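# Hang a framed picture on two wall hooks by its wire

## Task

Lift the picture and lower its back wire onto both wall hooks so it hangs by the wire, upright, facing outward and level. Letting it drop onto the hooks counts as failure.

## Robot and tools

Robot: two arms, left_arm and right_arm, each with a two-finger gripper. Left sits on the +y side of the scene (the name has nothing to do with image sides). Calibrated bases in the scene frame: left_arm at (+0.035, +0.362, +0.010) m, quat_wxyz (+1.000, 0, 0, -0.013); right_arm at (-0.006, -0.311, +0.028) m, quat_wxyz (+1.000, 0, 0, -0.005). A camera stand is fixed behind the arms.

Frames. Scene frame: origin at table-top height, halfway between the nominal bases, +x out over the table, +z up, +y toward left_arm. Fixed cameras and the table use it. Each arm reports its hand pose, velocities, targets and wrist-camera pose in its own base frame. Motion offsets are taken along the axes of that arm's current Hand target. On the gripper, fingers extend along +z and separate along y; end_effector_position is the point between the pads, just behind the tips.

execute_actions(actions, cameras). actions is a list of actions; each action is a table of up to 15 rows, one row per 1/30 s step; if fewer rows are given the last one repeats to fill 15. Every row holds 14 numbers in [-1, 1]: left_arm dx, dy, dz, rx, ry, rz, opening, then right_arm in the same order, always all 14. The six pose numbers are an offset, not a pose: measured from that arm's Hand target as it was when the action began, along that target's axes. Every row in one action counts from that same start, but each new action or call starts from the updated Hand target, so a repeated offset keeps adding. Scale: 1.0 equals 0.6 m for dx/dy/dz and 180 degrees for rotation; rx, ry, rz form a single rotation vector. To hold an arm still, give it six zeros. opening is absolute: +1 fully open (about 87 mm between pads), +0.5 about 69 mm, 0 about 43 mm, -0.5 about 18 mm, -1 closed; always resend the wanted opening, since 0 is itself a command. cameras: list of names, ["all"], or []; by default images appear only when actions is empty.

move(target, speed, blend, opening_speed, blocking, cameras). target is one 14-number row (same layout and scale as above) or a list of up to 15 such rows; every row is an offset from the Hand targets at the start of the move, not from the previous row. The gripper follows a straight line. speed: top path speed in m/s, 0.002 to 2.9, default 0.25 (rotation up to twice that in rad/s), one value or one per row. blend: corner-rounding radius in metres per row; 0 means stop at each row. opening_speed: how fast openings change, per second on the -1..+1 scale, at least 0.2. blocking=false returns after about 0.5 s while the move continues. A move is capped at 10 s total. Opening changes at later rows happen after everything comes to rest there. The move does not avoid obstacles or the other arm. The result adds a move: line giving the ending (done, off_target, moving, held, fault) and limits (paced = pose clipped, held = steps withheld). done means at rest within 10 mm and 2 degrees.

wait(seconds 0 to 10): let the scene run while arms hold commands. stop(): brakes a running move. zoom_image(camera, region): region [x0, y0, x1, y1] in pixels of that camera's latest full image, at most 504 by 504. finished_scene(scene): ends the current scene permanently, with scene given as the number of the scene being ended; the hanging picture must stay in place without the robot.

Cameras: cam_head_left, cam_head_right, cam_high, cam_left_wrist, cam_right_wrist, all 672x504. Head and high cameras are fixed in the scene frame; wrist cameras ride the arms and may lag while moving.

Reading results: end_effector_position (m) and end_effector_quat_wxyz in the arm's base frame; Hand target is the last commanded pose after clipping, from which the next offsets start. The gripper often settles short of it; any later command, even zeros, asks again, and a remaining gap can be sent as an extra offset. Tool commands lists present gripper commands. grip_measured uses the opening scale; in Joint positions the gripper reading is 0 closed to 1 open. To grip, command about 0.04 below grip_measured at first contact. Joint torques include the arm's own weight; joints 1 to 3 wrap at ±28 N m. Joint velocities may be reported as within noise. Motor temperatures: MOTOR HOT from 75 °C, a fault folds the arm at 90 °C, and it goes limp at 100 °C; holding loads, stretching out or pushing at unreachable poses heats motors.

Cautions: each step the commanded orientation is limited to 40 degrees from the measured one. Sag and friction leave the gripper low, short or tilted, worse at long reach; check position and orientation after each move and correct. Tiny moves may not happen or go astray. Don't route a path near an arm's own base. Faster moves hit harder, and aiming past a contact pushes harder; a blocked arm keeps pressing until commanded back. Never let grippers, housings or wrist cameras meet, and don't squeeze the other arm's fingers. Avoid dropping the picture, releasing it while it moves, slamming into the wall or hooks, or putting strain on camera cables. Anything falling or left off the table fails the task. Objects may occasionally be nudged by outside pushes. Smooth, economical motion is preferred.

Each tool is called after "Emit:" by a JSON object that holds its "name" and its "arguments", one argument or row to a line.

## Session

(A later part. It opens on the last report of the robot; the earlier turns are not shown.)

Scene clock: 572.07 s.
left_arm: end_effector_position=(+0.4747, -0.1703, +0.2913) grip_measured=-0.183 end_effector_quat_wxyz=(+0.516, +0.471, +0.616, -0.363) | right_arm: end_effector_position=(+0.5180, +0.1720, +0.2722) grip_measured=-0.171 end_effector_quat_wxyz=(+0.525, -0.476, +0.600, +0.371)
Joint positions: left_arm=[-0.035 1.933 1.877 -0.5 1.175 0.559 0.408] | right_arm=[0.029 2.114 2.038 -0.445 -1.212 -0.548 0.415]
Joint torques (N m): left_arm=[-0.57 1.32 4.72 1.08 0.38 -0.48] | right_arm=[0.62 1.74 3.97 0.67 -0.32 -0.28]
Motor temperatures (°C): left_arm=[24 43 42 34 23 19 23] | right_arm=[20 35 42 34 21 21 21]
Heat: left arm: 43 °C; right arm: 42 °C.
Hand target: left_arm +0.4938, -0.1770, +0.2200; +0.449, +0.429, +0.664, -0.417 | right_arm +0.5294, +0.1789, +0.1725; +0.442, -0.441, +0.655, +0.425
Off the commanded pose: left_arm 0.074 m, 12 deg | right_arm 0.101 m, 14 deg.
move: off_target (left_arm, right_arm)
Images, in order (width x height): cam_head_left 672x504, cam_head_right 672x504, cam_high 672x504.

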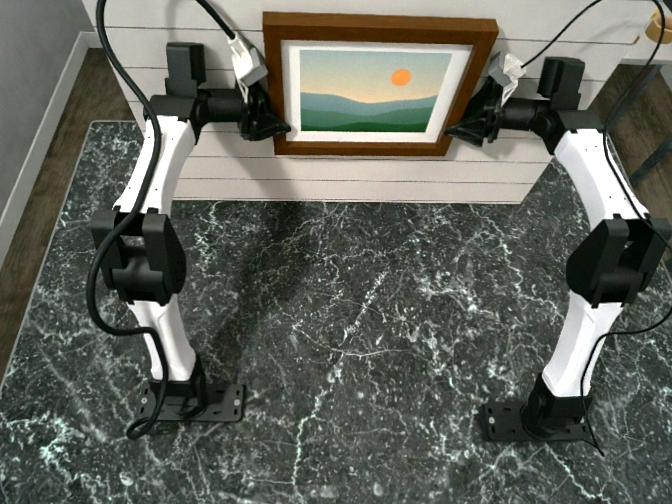

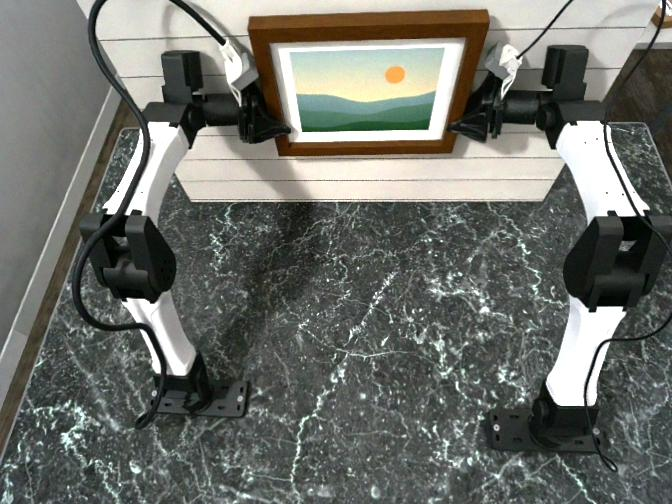

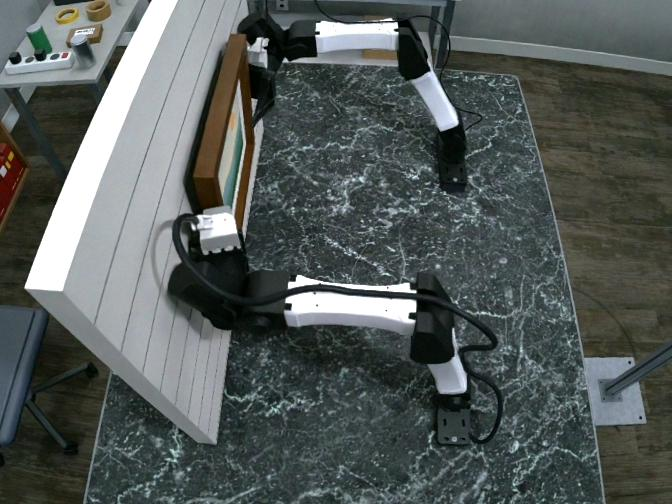

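Emit:
{"name": "move", "arguments": {
  "target": [0.0199,-0.0129,0.0002,0,0,0,-0.7,0.0196,0.0131,0.0007,0,0,0,-0.7],
  "speed": 0.06,
  "cameras": ["cam_head_left","cam_head_right","cam_high"]
}}

Emit:
{"name": "zoom_image", "arguments": {
  "camera": "cam_high",
  "region": [170, 30, 290, 240]
}}

Scene clock: 586.97 s.
left_arm: end_effector_position=(+0.4799, -0.1709, +0.2828) grip_measured=-0.177 end_effector_quat_wxyz=(+0.526, +0.470, +0.611, -0.360) | right_arm: end_effector_position=(+0.5185, +0.1721, +0.2609) grip_measured=-0.177 end_effector_quat_wxyz=(+0.528, -0.479, +0.595, +0.371)
Joint positions: left_arm=[-0.035 1.927 1.811 -0.391 1.175 0.528 0.411] | right_arm=[0.028 2.107 1.974 -0.377 -1.221 -0.548 0.412]
Joint torques (N m): left_arm=[-0.77 -1.03 3.34 0.62 0.36 -0.3] | right_arm=[0.96 -0.35 2.09 0.42 -0.21 -0.32]
Heat: left arm: 40 °C; right arm: 41 °C.
Hand target: left_arm +0.4838, -0.1770, +0.2099; +0.449, +0.429, +0.664, -0.417 | right_arm +0.5193, +0.1790, +0.1624; +0.442, -0.441, +0.655, +0.426
Off the commanded pose: left_arm 0.073 m, 13 deg | right_arm 0.099 m, 14 deg.
move: off_target (left_arm, right_arm)
Images, in order (width x height): cam_head_left 672x504, cam_head_right 672x504, cam_high 672x504.

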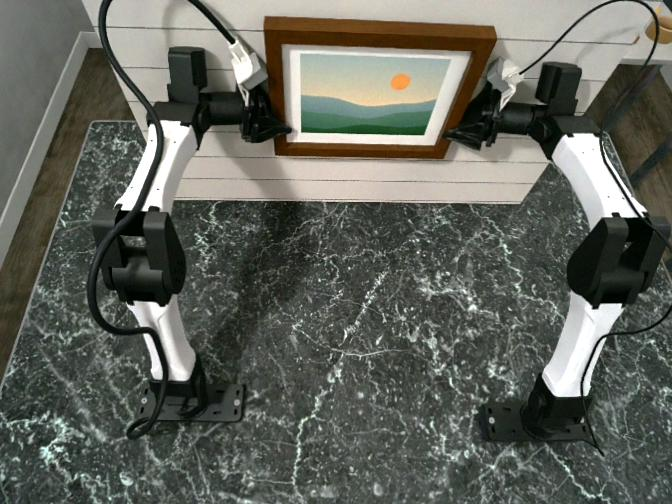

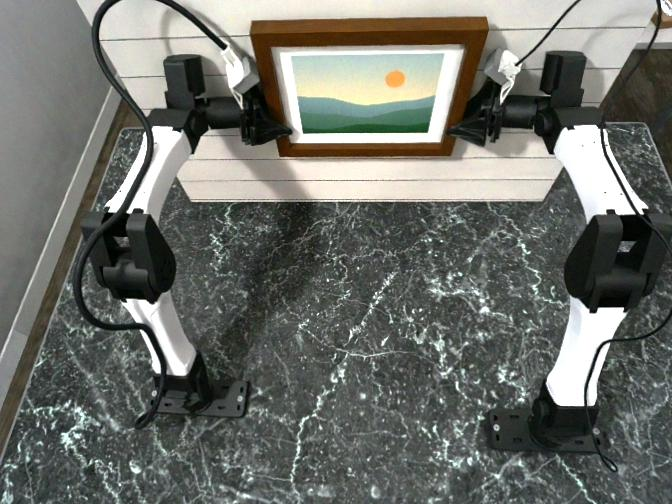

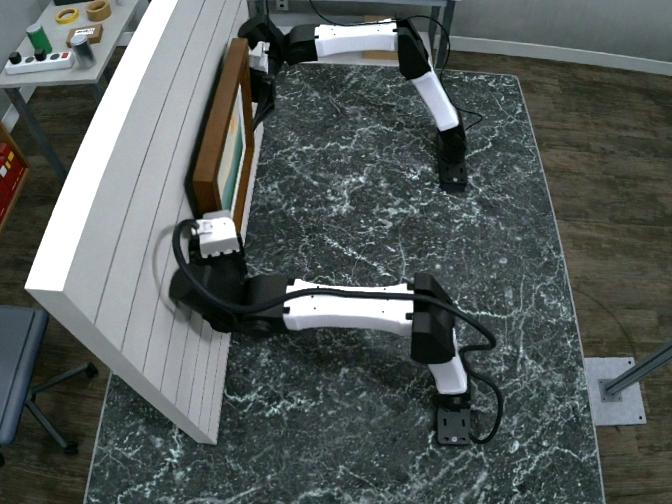

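Scaled by 2.400 from the camera's 672x504 image, which has a finer 960x720 frame.

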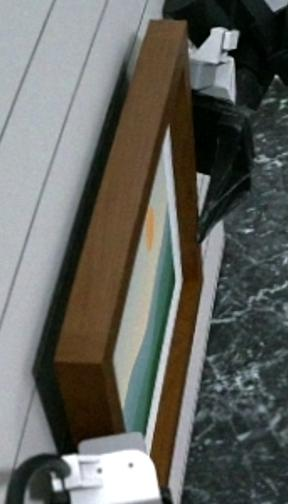

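Emit:
{"name": "move", "arguments": {
  "target": [0.0492,0.0022,0.0108,0,0,0,-0.7,0.0492,-0.002,0.011,0,0,0,-0.7],
  "speed": 0.06,
  "cameras": ["cam_head_left","cam_head_right","cam_high"]
}}

Emit:
{"name": "zoom_image", "arguments": {
  "camera": "cam_high",
  "region": [170, 30, 290, 240]
}}

Scene clock: 594.90 s.
left_arm: end_effector_position=(+0.4796, -0.1714, +0.2517) grip_measured=-0.177 end_effector_quat_wxyz=(+0.527, +0.470, +0.610, -0.359) | right_arm: end_effector_position=(+0.5178, +0.1716, +0.2310) grip_measured=-0.177 end_effector_quat_wxyz=(+0.529, -0.479, +0.595, +0.370)
Joint positions: left_arm=[-0.036 1.915 1.67 -0.255 1.174 0.526 0.411] | right_arm=[0.027 2.094 1.834 -0.246 -1.22 -0.548 0.412]
Joint torques (N m): left_arm=[-0.69 -0.88 3.96 0.56 0.37 -0.32] | right_arm=[0.99 0.24 3.18 0.36 -0.22 -0.3]
Heat: left arm: 40 °C; right arm: 40 °C.
Hand target: left_arm +0.4797, -0.1770, +0.1798; +0.448, +0.429, +0.664, -0.417 | right_arm +0.5153, +0.1790, +0.1325; +0.442, -0.441, +0.655, +0.425
Off the commanded pose: left_arm 0.072 m, 14 deg | right_arm 0.099 m, 14 deg.
move: off_target (left_arm, right_arm)
Images, in order (width x height): cam_head_left 672x504, cam_head_right 672x504, cam_high 672x504.

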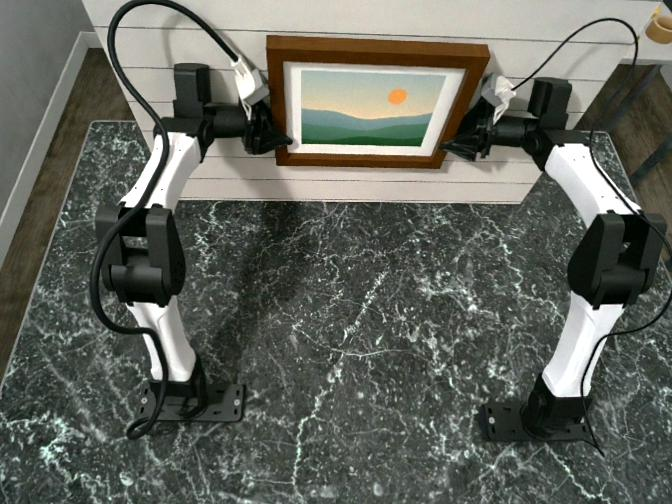

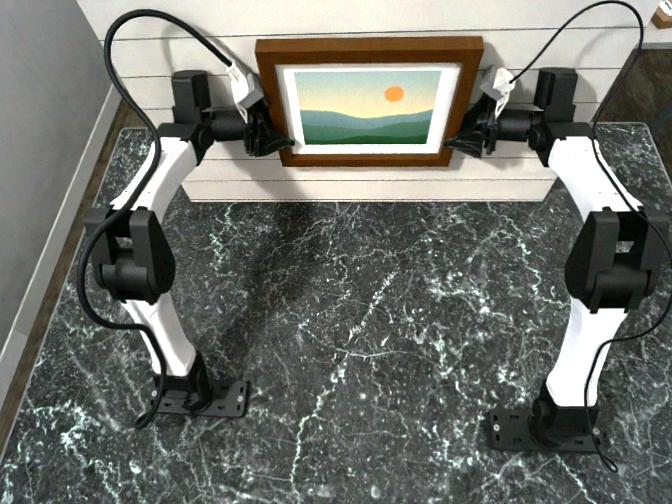

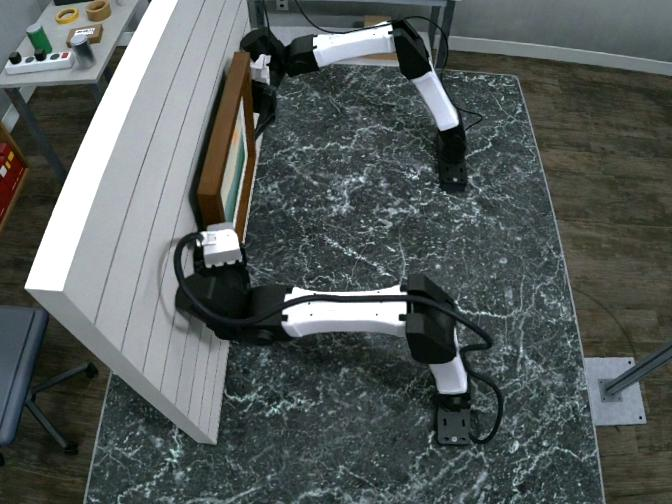

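Scaled by 2.400 from the camera's 672x504 image, which has a finer 960x720 frame.

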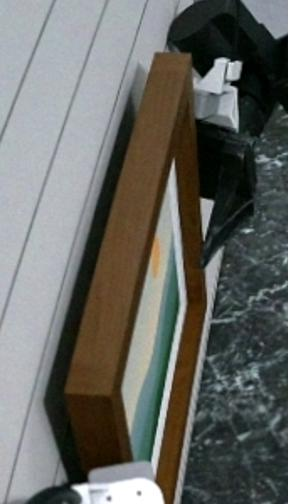

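Emit:
{"name": "move", "arguments": {
  "target": [0.05,-0.004,0.012,0,0,0,-0.7,0.05,0.004,0.012,0,0,0,-0.7],
  "speed": 0.06,
  "cameras": ["cam_head_left","cam_head_right","cam_high"]
}}

Emit:
{"name": "zoom_image", "arguments": {
  "camera": "cam_high",
  "region": [170, 30, 290, 240]
}}

Scene clock: 606.73 s.
left_arm: end_effector_position=(+0.4786, -0.1719, +0.2118) grip_measured=-0.177 end_effector_quat_wxyz=(+0.525, +0.469, +0.613, -0.359) | right_arm: end_effector_position=(+0.5181, +0.1712, +0.1912) grip_measured=-0.175 end_effector_quat_wxyz=(+0.529, -0.478, +0.597, +0.369)
Joint positions: left_arm=[-0.039 1.925 1.529 -0.111 1.168 0.525 0.411] | right_arm=[0.027 2.109 1.7 -0.097 -1.215 -0.546 0.412]
Joint torques (N m): left_arm=[-0.84 -1.88 4.93 0.49 0.39 -0.4] | right_arm=[1.28 -0.7 4.41 0.25 -0.24 -0.2]
Motor temperatures (°C): left_arm=[24 39 38 29 23 19 23] | right_arm=[20 30 38 31 21 21 22]
Heat: left arm: 39 °C; right arm: 38 °C.
Hand target: left_arm +0.4723, -0.1786, +0.1499; +0.449, +0.429, +0.664, -0.417 | right_arm +0.5078, +0.1804, +0.1023; +0.442, -0.441, +0.655, +0.425
Off the commanded pose: left_arm 0.063 m, 13 deg | right_arm 0.090 m, 14 deg.
move: off_target (left_arm, right_arm)
Images, in order (width x height): cam_head_left 672x504, cam_head_right 672x504, cam_high 672x504.

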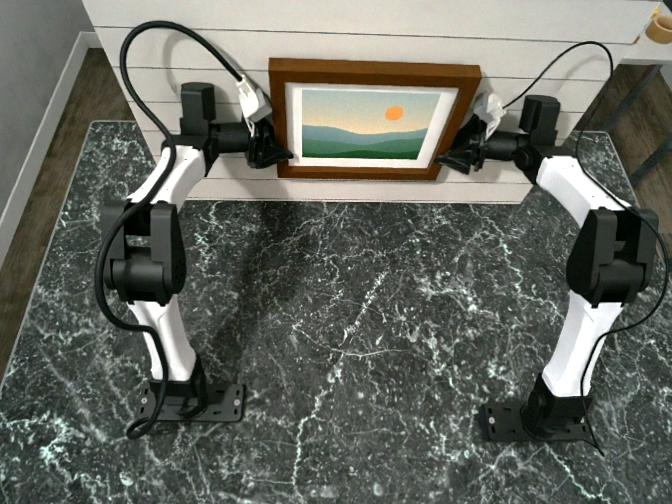

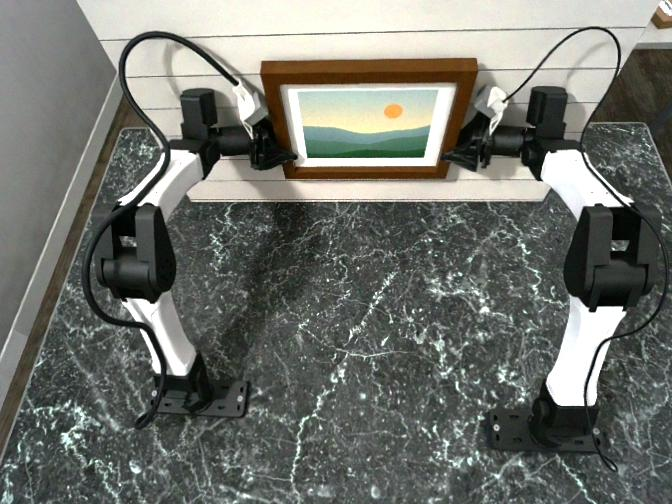

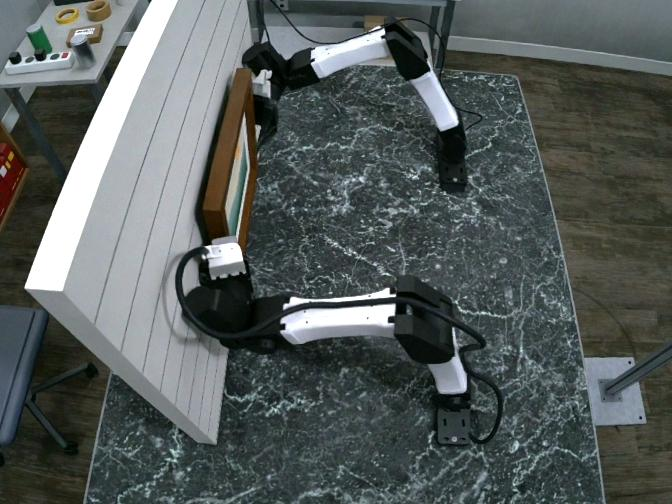

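Scaled by 2.400 from the camera's 672x504 image, which has a finer 960x720 frame.

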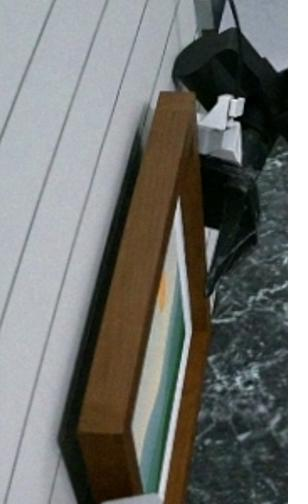

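Emit:
{"name": "move", "arguments": {
  "target": [0.05,0.004,0.012,0,0,0,-0.7,0.05,-0.004,0.012,0,0,0,-0.7],
  "speed": 0.06,
  "cameras": ["cam_head_left","cam_head_right","cam_high"]
}}

Emit:
{"name": "zoom_image", "arguments": {
  "camera": "cam_high",
  "region": [170, 50, 290, 260]
}}

Scene clock: 614.40 s.
left_arm: end_effector_position=(+0.4787, -0.1723, +0.1778) grip_measured=-0.177 end_effector_quat_wxyz=(+0.525, +0.468, +0.614, -0.359) | right_arm: end_effector_position=(+0.5184, +0.1710, +0.1567) grip_measured=-0.175 end_effector_quat_wxyz=(+0.528, -0.476, +0.598, +0.370)
Joint positions: left_arm=[-0.04 1.953 1.431 0.016 1.166 0.524 0.412] | right_arm=[0.027 2.142 1.61 0.027 -1.215 -0.54 0.413]
Joint torques (N m): left_arm=[-0.8 -2.11 5.41 0.44 0.4 -0.42] | right_arm=[1.35 -0.83 5.37 0.18 -0.23 -0.19]
Heat: left arm: 38 °C; right arm: 38 °C.
Hand target: left_arm +0.4694, -0.1787, +0.1190; +0.448, +0.429, +0.664, -0.417 | right_arm +0.5049, +0.1805, +0.0716; +0.442, -0.441, +0.655, +0.426
Off the commanded pose: left_arm 0.060 m, 13 deg | right_arm 0.087 m, 14 deg.
move: off_target (left_arm, right_arm)
Images, in order (width x height): cam_head_left 672x504, cam_head_right 672x504, cam_high 672x504.

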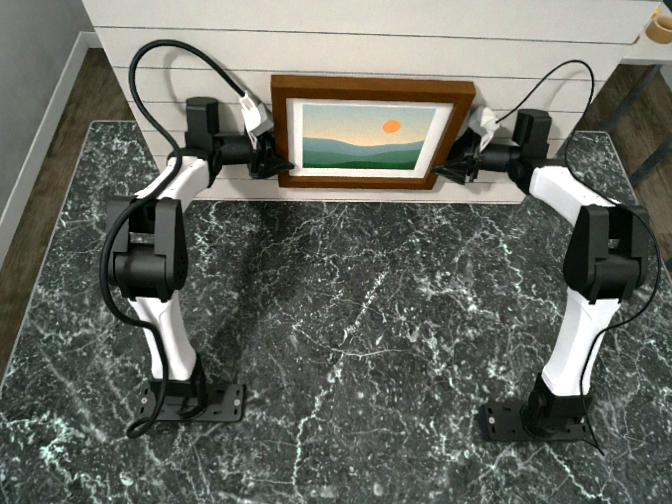

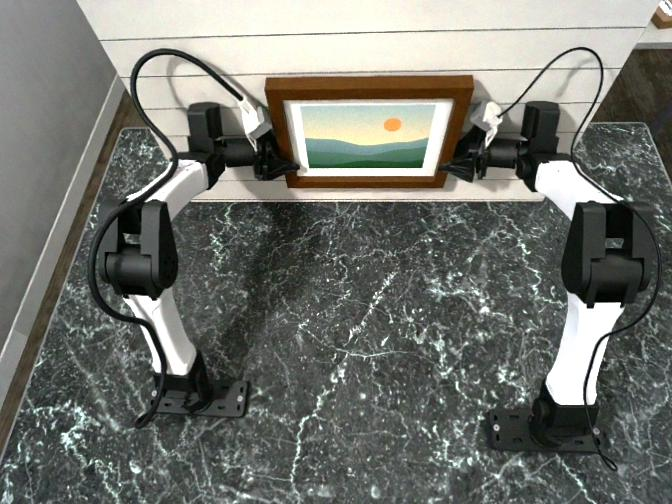

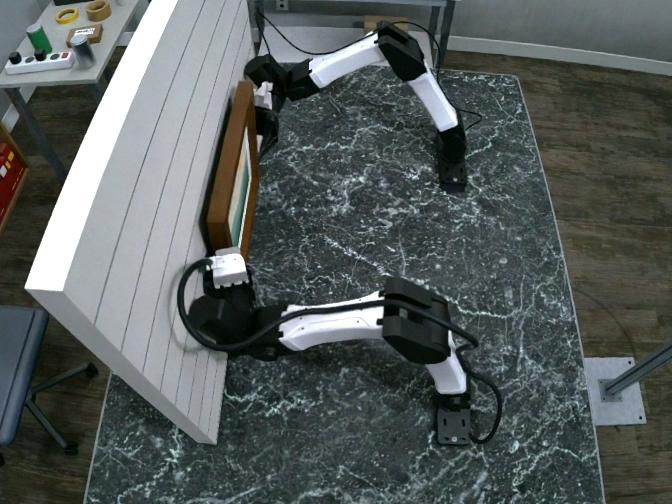

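Scaled by 2.400 from the camera's 672x504 image, which has a finer 960x720 frame.

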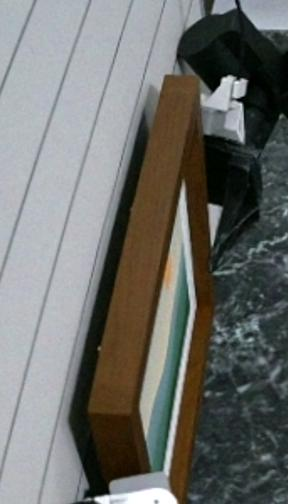

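Emit:
{"name": "move", "arguments": {
  "target": [0.035,0.002,0.009,0,0,0,-0.7,0.035,-0.002,0.009,0,0,0,-0.7],
  "speed": 0.05,
  "cameras": ["cam_head_left","cam_head_right","cam_high"]
}}

Emit:
{"name": "zoom_image", "arguments": {
  "camera": "cam_high",
  "region": [190, 70, 270, 250]
}}

Scene clock: 620.87 s.
left_arm: end_effector_position=(+0.4786, -0.1726, +0.1521) grip_measured=-0.176 end_effector_quat_wxyz=(+0.524, +0.468, +0.614, -0.359) | right_arm: end_effector_position=(+0.5187, +0.1709, +0.1295) grip_measured=-0.175 end_effector_quat_wxyz=(+0.528, -0.475, +0.599, +0.371)
Joint positions: left_arm=[-0.041 1.984 1.368 0.108 1.163 0.524 0.412] | right_arm=[0.026 2.178 1.553 0.123 -1.216 -0.534 0.413]
Joint torques (N m): left_arm=[-0.83 -2.62 5.79 0.39 0.4 -0.47] | right_arm=[1.51 -1.46 6.13 0.08 -0.22 -0.16]
Heat: left arm: 38 °C; right arm: 38 °C.
Hand target: left_arm +0.4670, -0.1793, +0.0975; +0.448, +0.429, +0.664, -0.417 | right_arm +0.5025, +0.1812, +0.0499; +0.442, -0.441, +0.655, +0.426
Off the commanded pose: left_arm 0.056 m, 13 deg | right_arm 0.082 m, 14 deg.
move: off_target (left_arm, right_arm)
Images, in order (width x height): cam_head_left 672x504, cam_head_right 672x504, cam_high 672x504.

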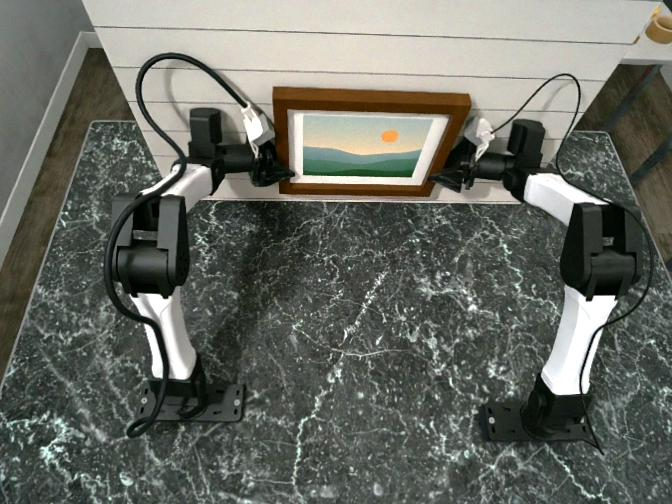

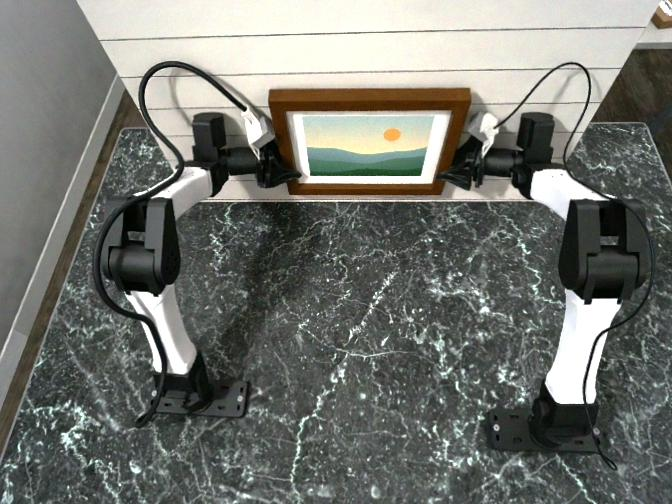

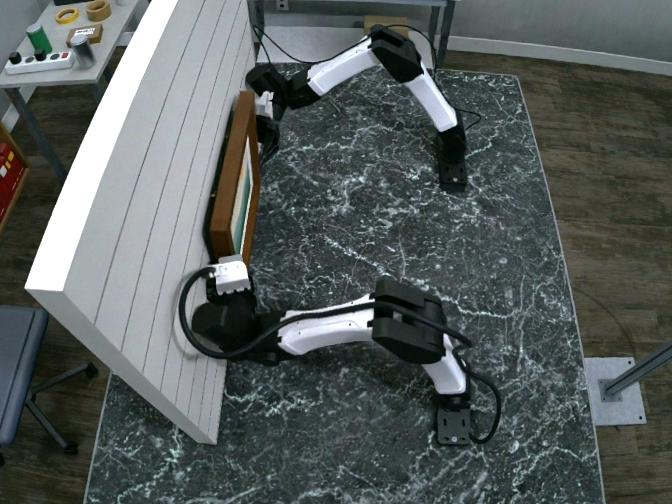

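Scaled by 2.800 from the camera's 672x504 image, which has a finer 960x720 frame.

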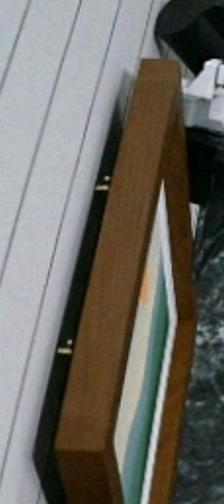

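Emit:
{"name": "move", "arguments": {
  "target": [0.05,0.008,0.015,0,0,0,-0.7,0.05,-0.008,0.015,0,0,0,-0.7],
  "speed": 0.05,
  "cameras": ["cam_head_left","cam_high"]
}}

Emit:
{"name": "zoom_image", "arguments": {
  "camera": "cam_high",
  "region": [190, 70, 270, 250]
}}

Scene clock: 653.37 s.
left_arm: end_effector_position=(+0.4794, -0.1730, +0.1190) grip_measured=-0.176 end_effector_quat_wxyz=(+0.527, +0.470, +0.610, -0.359) | right_arm: end_effector_position=(+0.5189, +0.1708, +0.0945) grip_measured=-0.178 end_effector_quat_wxyz=(+0.529, -0.474, +0.596, +0.374)
Joint positions: left_arm=[-0.041 2.041 1.302 0.242 1.169 0.524 0.412] | right_arm=[0.024 2.242 1.499 0.25 -1.225 -0.525 0.411]
Joint torques (N m): left_arm=[-1.06 -2.82 6.32 0.28 0.33 -0.53] | right_arm=[1.85 -1.8 7.15 -0.06 -0.1 -0.14]
Heat: left arm: 38 °C; right arm: 37 °C.
Hand target: left_arm +0.4668, -0.1805, +0.0657; +0.448, +0.429, +0.664, -0.417 | right_arm +0.5024, +0.1824, +0.0185; +0.442, -0.441, +0.655, +0.425
Off the commanded pose: left_arm 0.055 m, 14 deg | right_arm 0.079 m, 14 deg.
move: off_target (left_arm, right_arm)
Images, in order (width x height): cam_head_left 672x504, cam_high 672x504.

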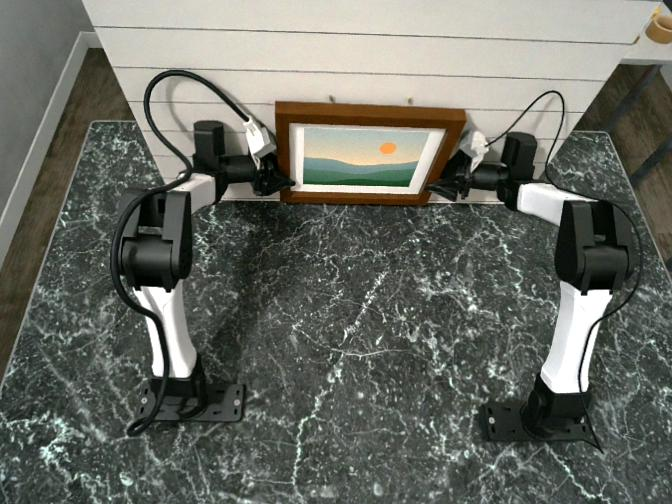

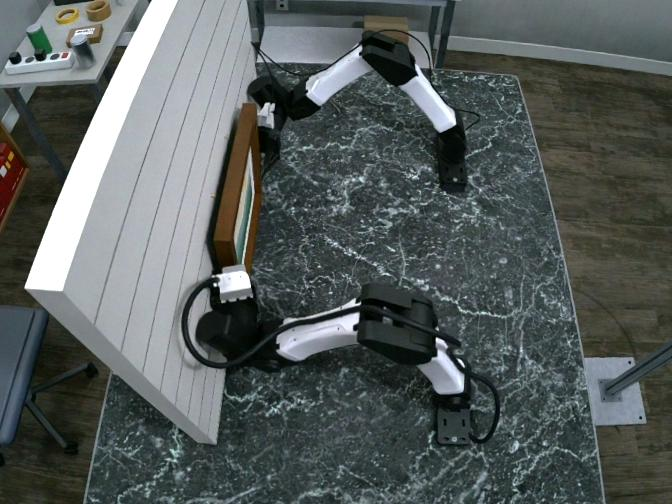

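Scaled by 2.800 from the camera's 672x504 image, which has a finer 960x720 frame.

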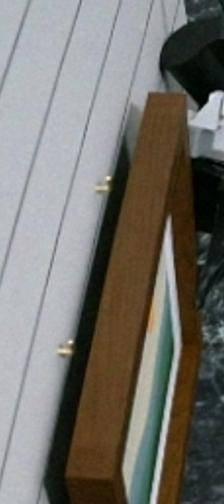

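Emit:
{"name": "move", "arguments": {
  "target": [-0.0048,-0.0615,-0.0197,0,0,0,-0.7,-0.0422,0.0687,-0.0268,0,0,0,-0.7],
  "speed": 0.06,
  "cameras": ["all"]
}}

Emit:
{"name": "zoom_image", "arguments": {
  "camera": "cam_high",
  "region": [190, 70, 310, 310]
}}

Scene clock: 681.47 s.
left_arm: end_effector_position=(+0.4430, -0.1732, +0.0736) grip_measured=-0.180 end_effector_quat_wxyz=(+0.468, +0.436, +0.652, -0.406) | right_arm: end_effector_position=(+0.4856, +0.1708, +0.0594) grip_measured=-0.174 end_effector_quat_wxyz=(+0.476, -0.449, +0.638, +0.406)
Joint positions: left_arm=[-0.041 2.054 1.192 0.195 1.186 0.506 0.41] | right_arm=[0.028 2.226 1.405 0.14 -1.217 -0.556 0.413]
Joint torques (N m): left_arm=[-1.51 -13.29 3.69 0.71 0.25 -0.24] | right_arm=[2.18 -13.55 3.74 0.62 -0.24 0]
Heat: left arm: 39 °C; right arm: 38 °C.
Hand target: left_arm +0.4299, -0.1805, +0.0779; +0.449, +0.429, +0.664, -0.417 | right_arm +0.4654, +0.1826, +0.0536; +0.442, -0.441, +0.655, +0.425
Off the commanded pose: left_arm 0.016 m, 3 deg | right_arm 0.024 m, 5 deg.
move: off_target (left_arm, right_arm)
camera_calibration:
cam_left_wrist: T_world_to_cam=[[-0.946139, -0.296352, 0.130373, 0.358076], [-0.322366, 0.824966, -0.464231, 0.346574], [0.0300227, -0.481255, -0.876066, 0.116366], [0, 0, 0, 1]] pos_world=[0.44702, -0.123794, 0.216152]
cam_right_wrist: T_world_to_cam=[[0.956602, -0.27111, -0.106824, -0.412352], [-0.289143, -0.837621, -0.463452, 0.333718], [0.0361683, 0.474227, -0.87966, 0.0928299], [0, 0, 0, 1]] pos_world=[0.487591, 0.123714, 0.192272]

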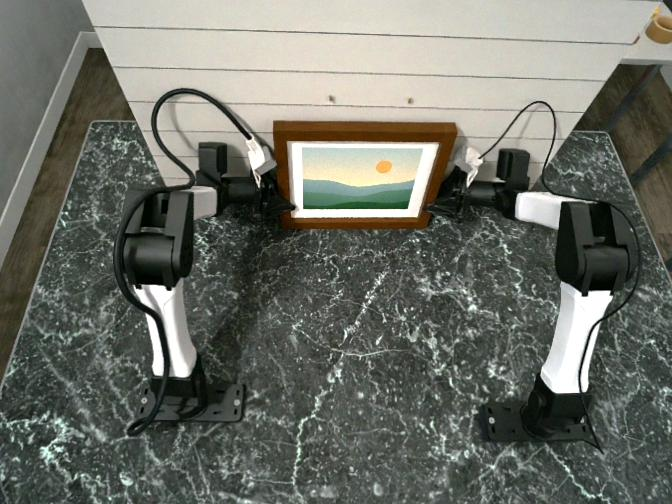

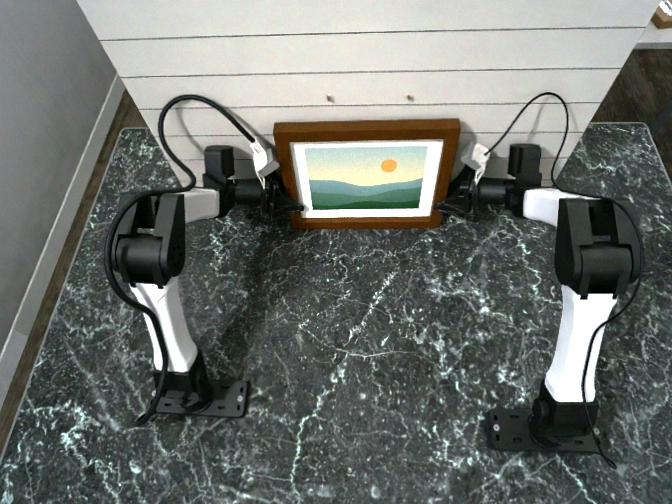

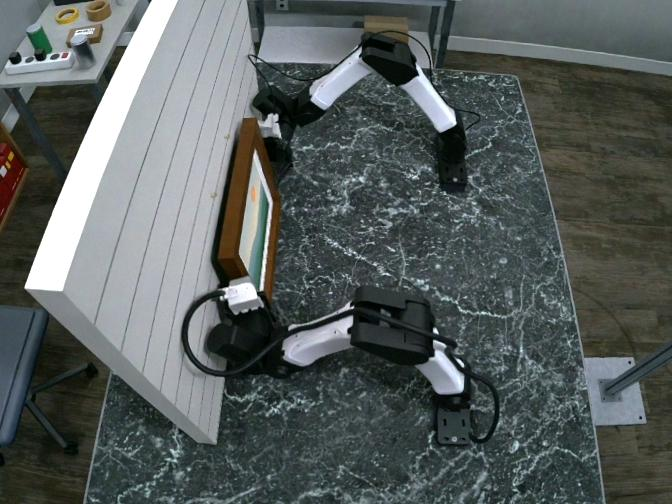

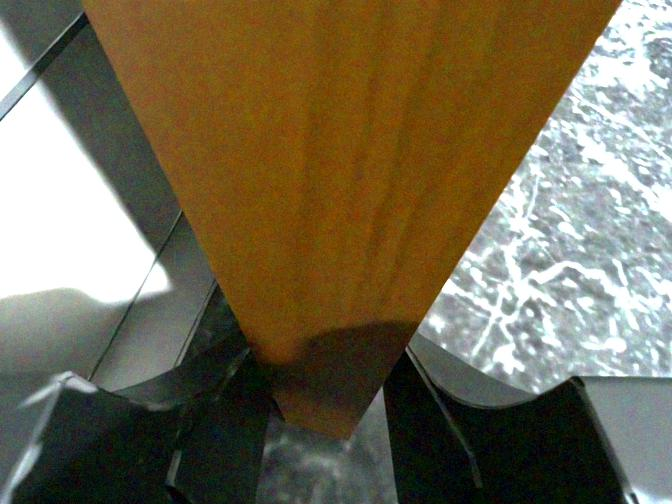

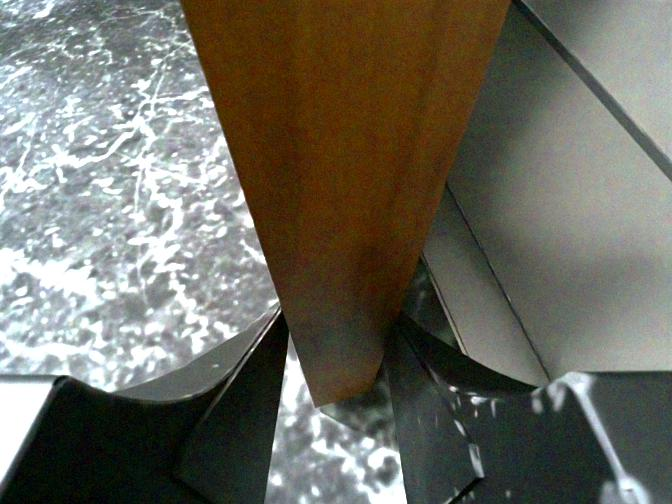

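Scaled by 2.100 from the camera's 672x504 image, which has a finer 960x720 frame.

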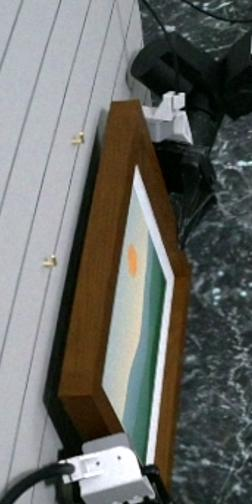

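Emit:
{"name": "move", "arguments": {
  "target": [
    [0.0318,0.0056,0.0084,0.0044,0.0063,-0.0209,-0.7,0.0318,-0.0056,0.0082,-0.0045,0.0055,0.021,-0.7],
    [0.0318,0.0056,0.0084,0.0044,0.0063,-0.0209,0.6,0.0318,-0.0056,0.0082,-0.0045,0.0055,0.021,0.6]
  ],
  "speed": 0.04,
  "opening_speed": 0.5,
  "cameras": ["cam_head_left","cam_high","cam_left_wrist","cam_right_wrist"]
}}

Scene clock: 695.80 s.
left_arm: end_effector_position=(+0.4295, -0.1769, +0.0647) grip_measured=+0.600 end_effector_quat_wxyz=(+0.432, +0.415, +0.677, -0.428) | right_arm: end_effector_position=(+0.4673, +0.1776, +0.0381) grip_measured=+0.600 end_effector_quat_wxyz=(+0.425, -0.425, +0.673, +0.431)
Joint positions: left_arm=[-0.051 2.054 1.192 0.107 1.181 0.486 0.8] | right_arm=[0.047 2.243 1.405 0.017 -1.197 -0.556 0.8]
Joint torques (N m): left_arm=[-0.69 -8.34 5.72 1.18 0.35 -0.07] | right_arm=[0.31 -9.65 7.56 1.38 -0.52 -0.03]
Heat: left arm: 42 °C; right arm: 37 °C.
Hand target: left_arm +0.4299, -0.1805, +0.0578; +0.425, +0.414, +0.679, -0.431 | right_arm +0.4654, +0.1825, +0.0335; +0.419, -0.426, +0.670, +0.441
Off the commanded pose: left_arm 0.008 m, 1 deg | right_arm 0.007 m, 1 deg.
move: done; target 2's new opening was sent with right_arm's hand 0.034 m and 9 deg from that target
camera_calibration:
cam_left_wrist: T_world_to_cam=[[-0.927044, -0.295713, 0.230528, 0.330756], [-0.369315, 0.826349, -0.425152, 0.359004], [-0.0647732, -0.479272, -0.875273, 0.148244], [0, 0, 0, 1]] pos_world=[0.448813, -0.127804, 0.206136]
cam_right_wrist: T_world_to_cam=[[0.933984, -0.270351, -0.233631, -0.379982], [-0.346055, -0.847245, -0.403015, 0.350324], [-0.0889874, 0.457259, -0.88487, 0.133261], [0, 0, 0, 1]] pos_world=[0.487988, 0.133147, 0.170329]
Images, in order (width x height): cam_head_left 672x504, cam_high 672x504, cam_left_wrist 672x504, cam_right_wrist 672x504.

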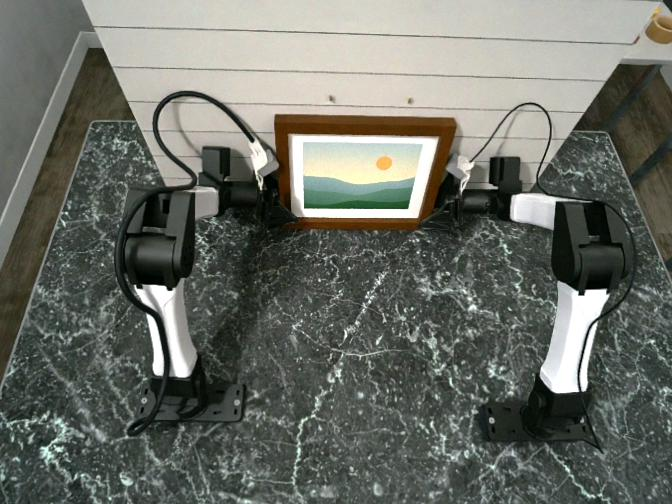

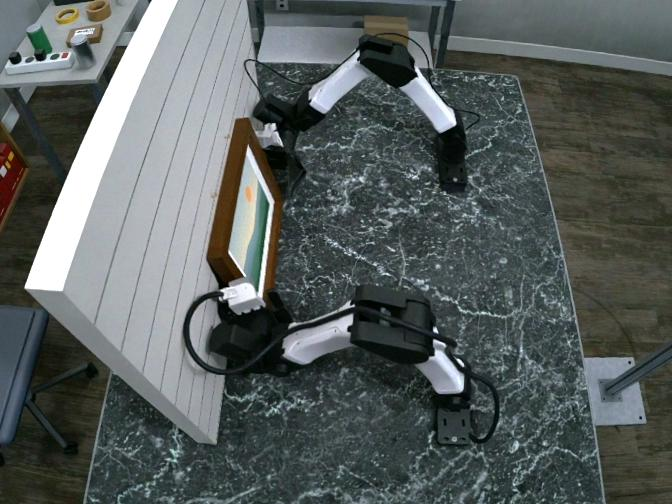

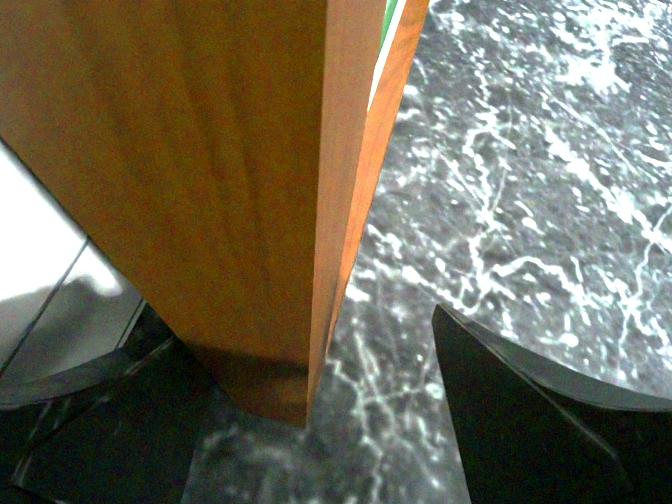

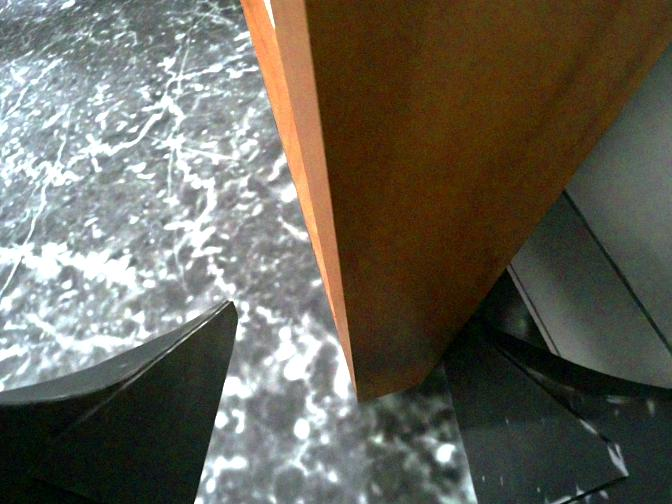

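Emit:
{"name": "move", "arguments": {
  "target": [
    [0,0,-0.15,0,0,0,0.7,0,0,-0.15,0,0,0,0.7],
    [-0.2002,-0.1647,-0.1053,-0.4172,-0.0889,-0.0203,0.7,-0.2055,0.1627,-0.1293,0.4187,-0.0874,0.0192,0.7]
  ],
  "speed": [0.1,0.3],
  "cameras": ["all"]
}}

Scene clock: 716.73 s.
left_arm: end_effector_position=(+0.3540, -0.1676, +0.1957) grip_measured=+0.700 end_effector_quat_wxyz=(+0.647, +0.010, +0.762, +0.019) | right_arm: end_effector_position=(+0.3873, +0.1519, +0.1670) grip_measured=+0.700 end_effector_quat_wxyz=(+0.640, -0.021, +0.768, -0.013)
Joint positions: left_arm=[-0.743 1.283 0.698 0.363 -0.747 -0.109 0.85] | right_arm=[0.603 1.397 0.67 0.509 0.585 0.073 0.85]
Joint torques (N m): left_arm=[-0.44 -3.6 8.54 1.81 -0.16 -0.23] | right_arm=[0.02 -6.23 12.14 2.06 0.15 0.1]
Heat: left arm: 43 °C; right arm: 37 °C.
Hand target: left_arm +0.3595, -0.1729, +0.2100; +0.660, -0.009, +0.751, +0.008 | right_arm +0.3945, +0.1583, +0.1920; +0.660, -0.003, +0.751, +0.002
Off the commanded pose: left_arm 0.016 m, 3 deg | right_arm 0.027 m, 4 deg.
move: off_target (left_arm, right_arm)
camera_calibration:
cam_left_wrist: T_world_to_cam=[[0.0161797, -0.999362, -0.03185, -0.16708], [-0.846328, 0.00327377, -0.532653, 0.431014], [0.532417, 0.0355737, -0.845734, 0.131525], [0, 0, 0, 1]] pos_world=[0.297456, -0.173063, 0.335494]
cam_right_wrist: T_world_to_cam=[[0.0112774, -0.999435, 0.0316516, 0.14176], [-0.86532, -0.0256167, -0.500564, 0.445268], [0.501092, -0.0217437, -0.865121, 0.0928812], [0, 0, 0, 1]] pos_world=[0.337158, 0.155105, 0.298751]

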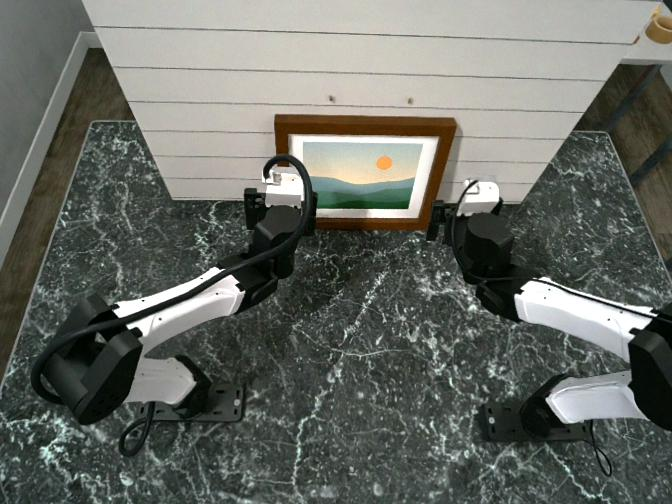

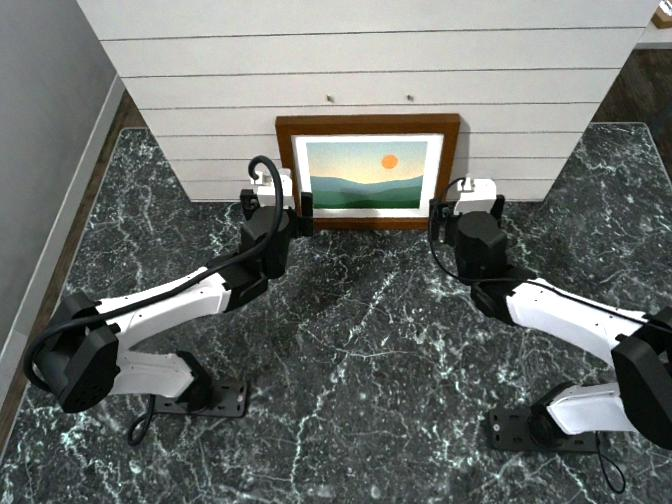

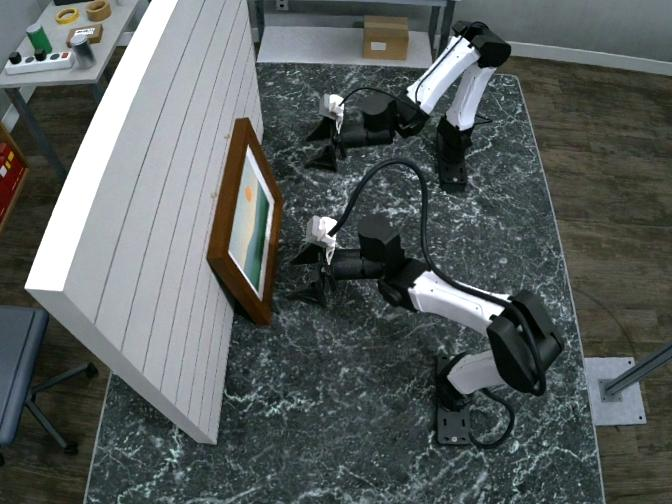

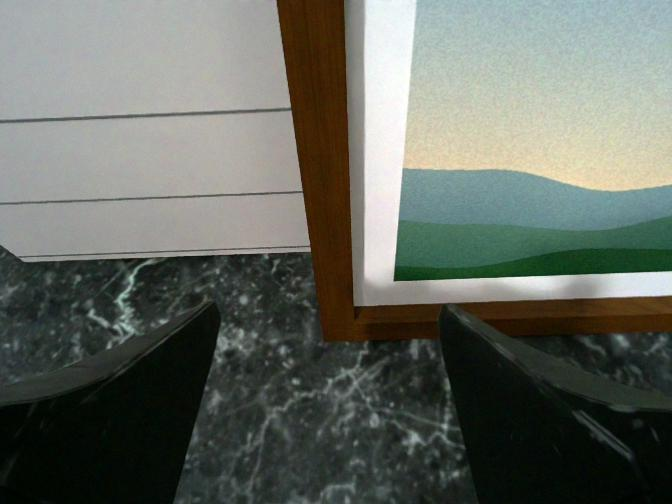

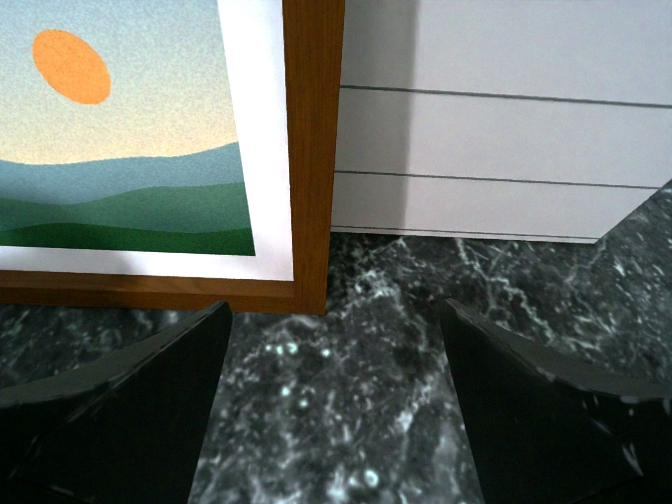

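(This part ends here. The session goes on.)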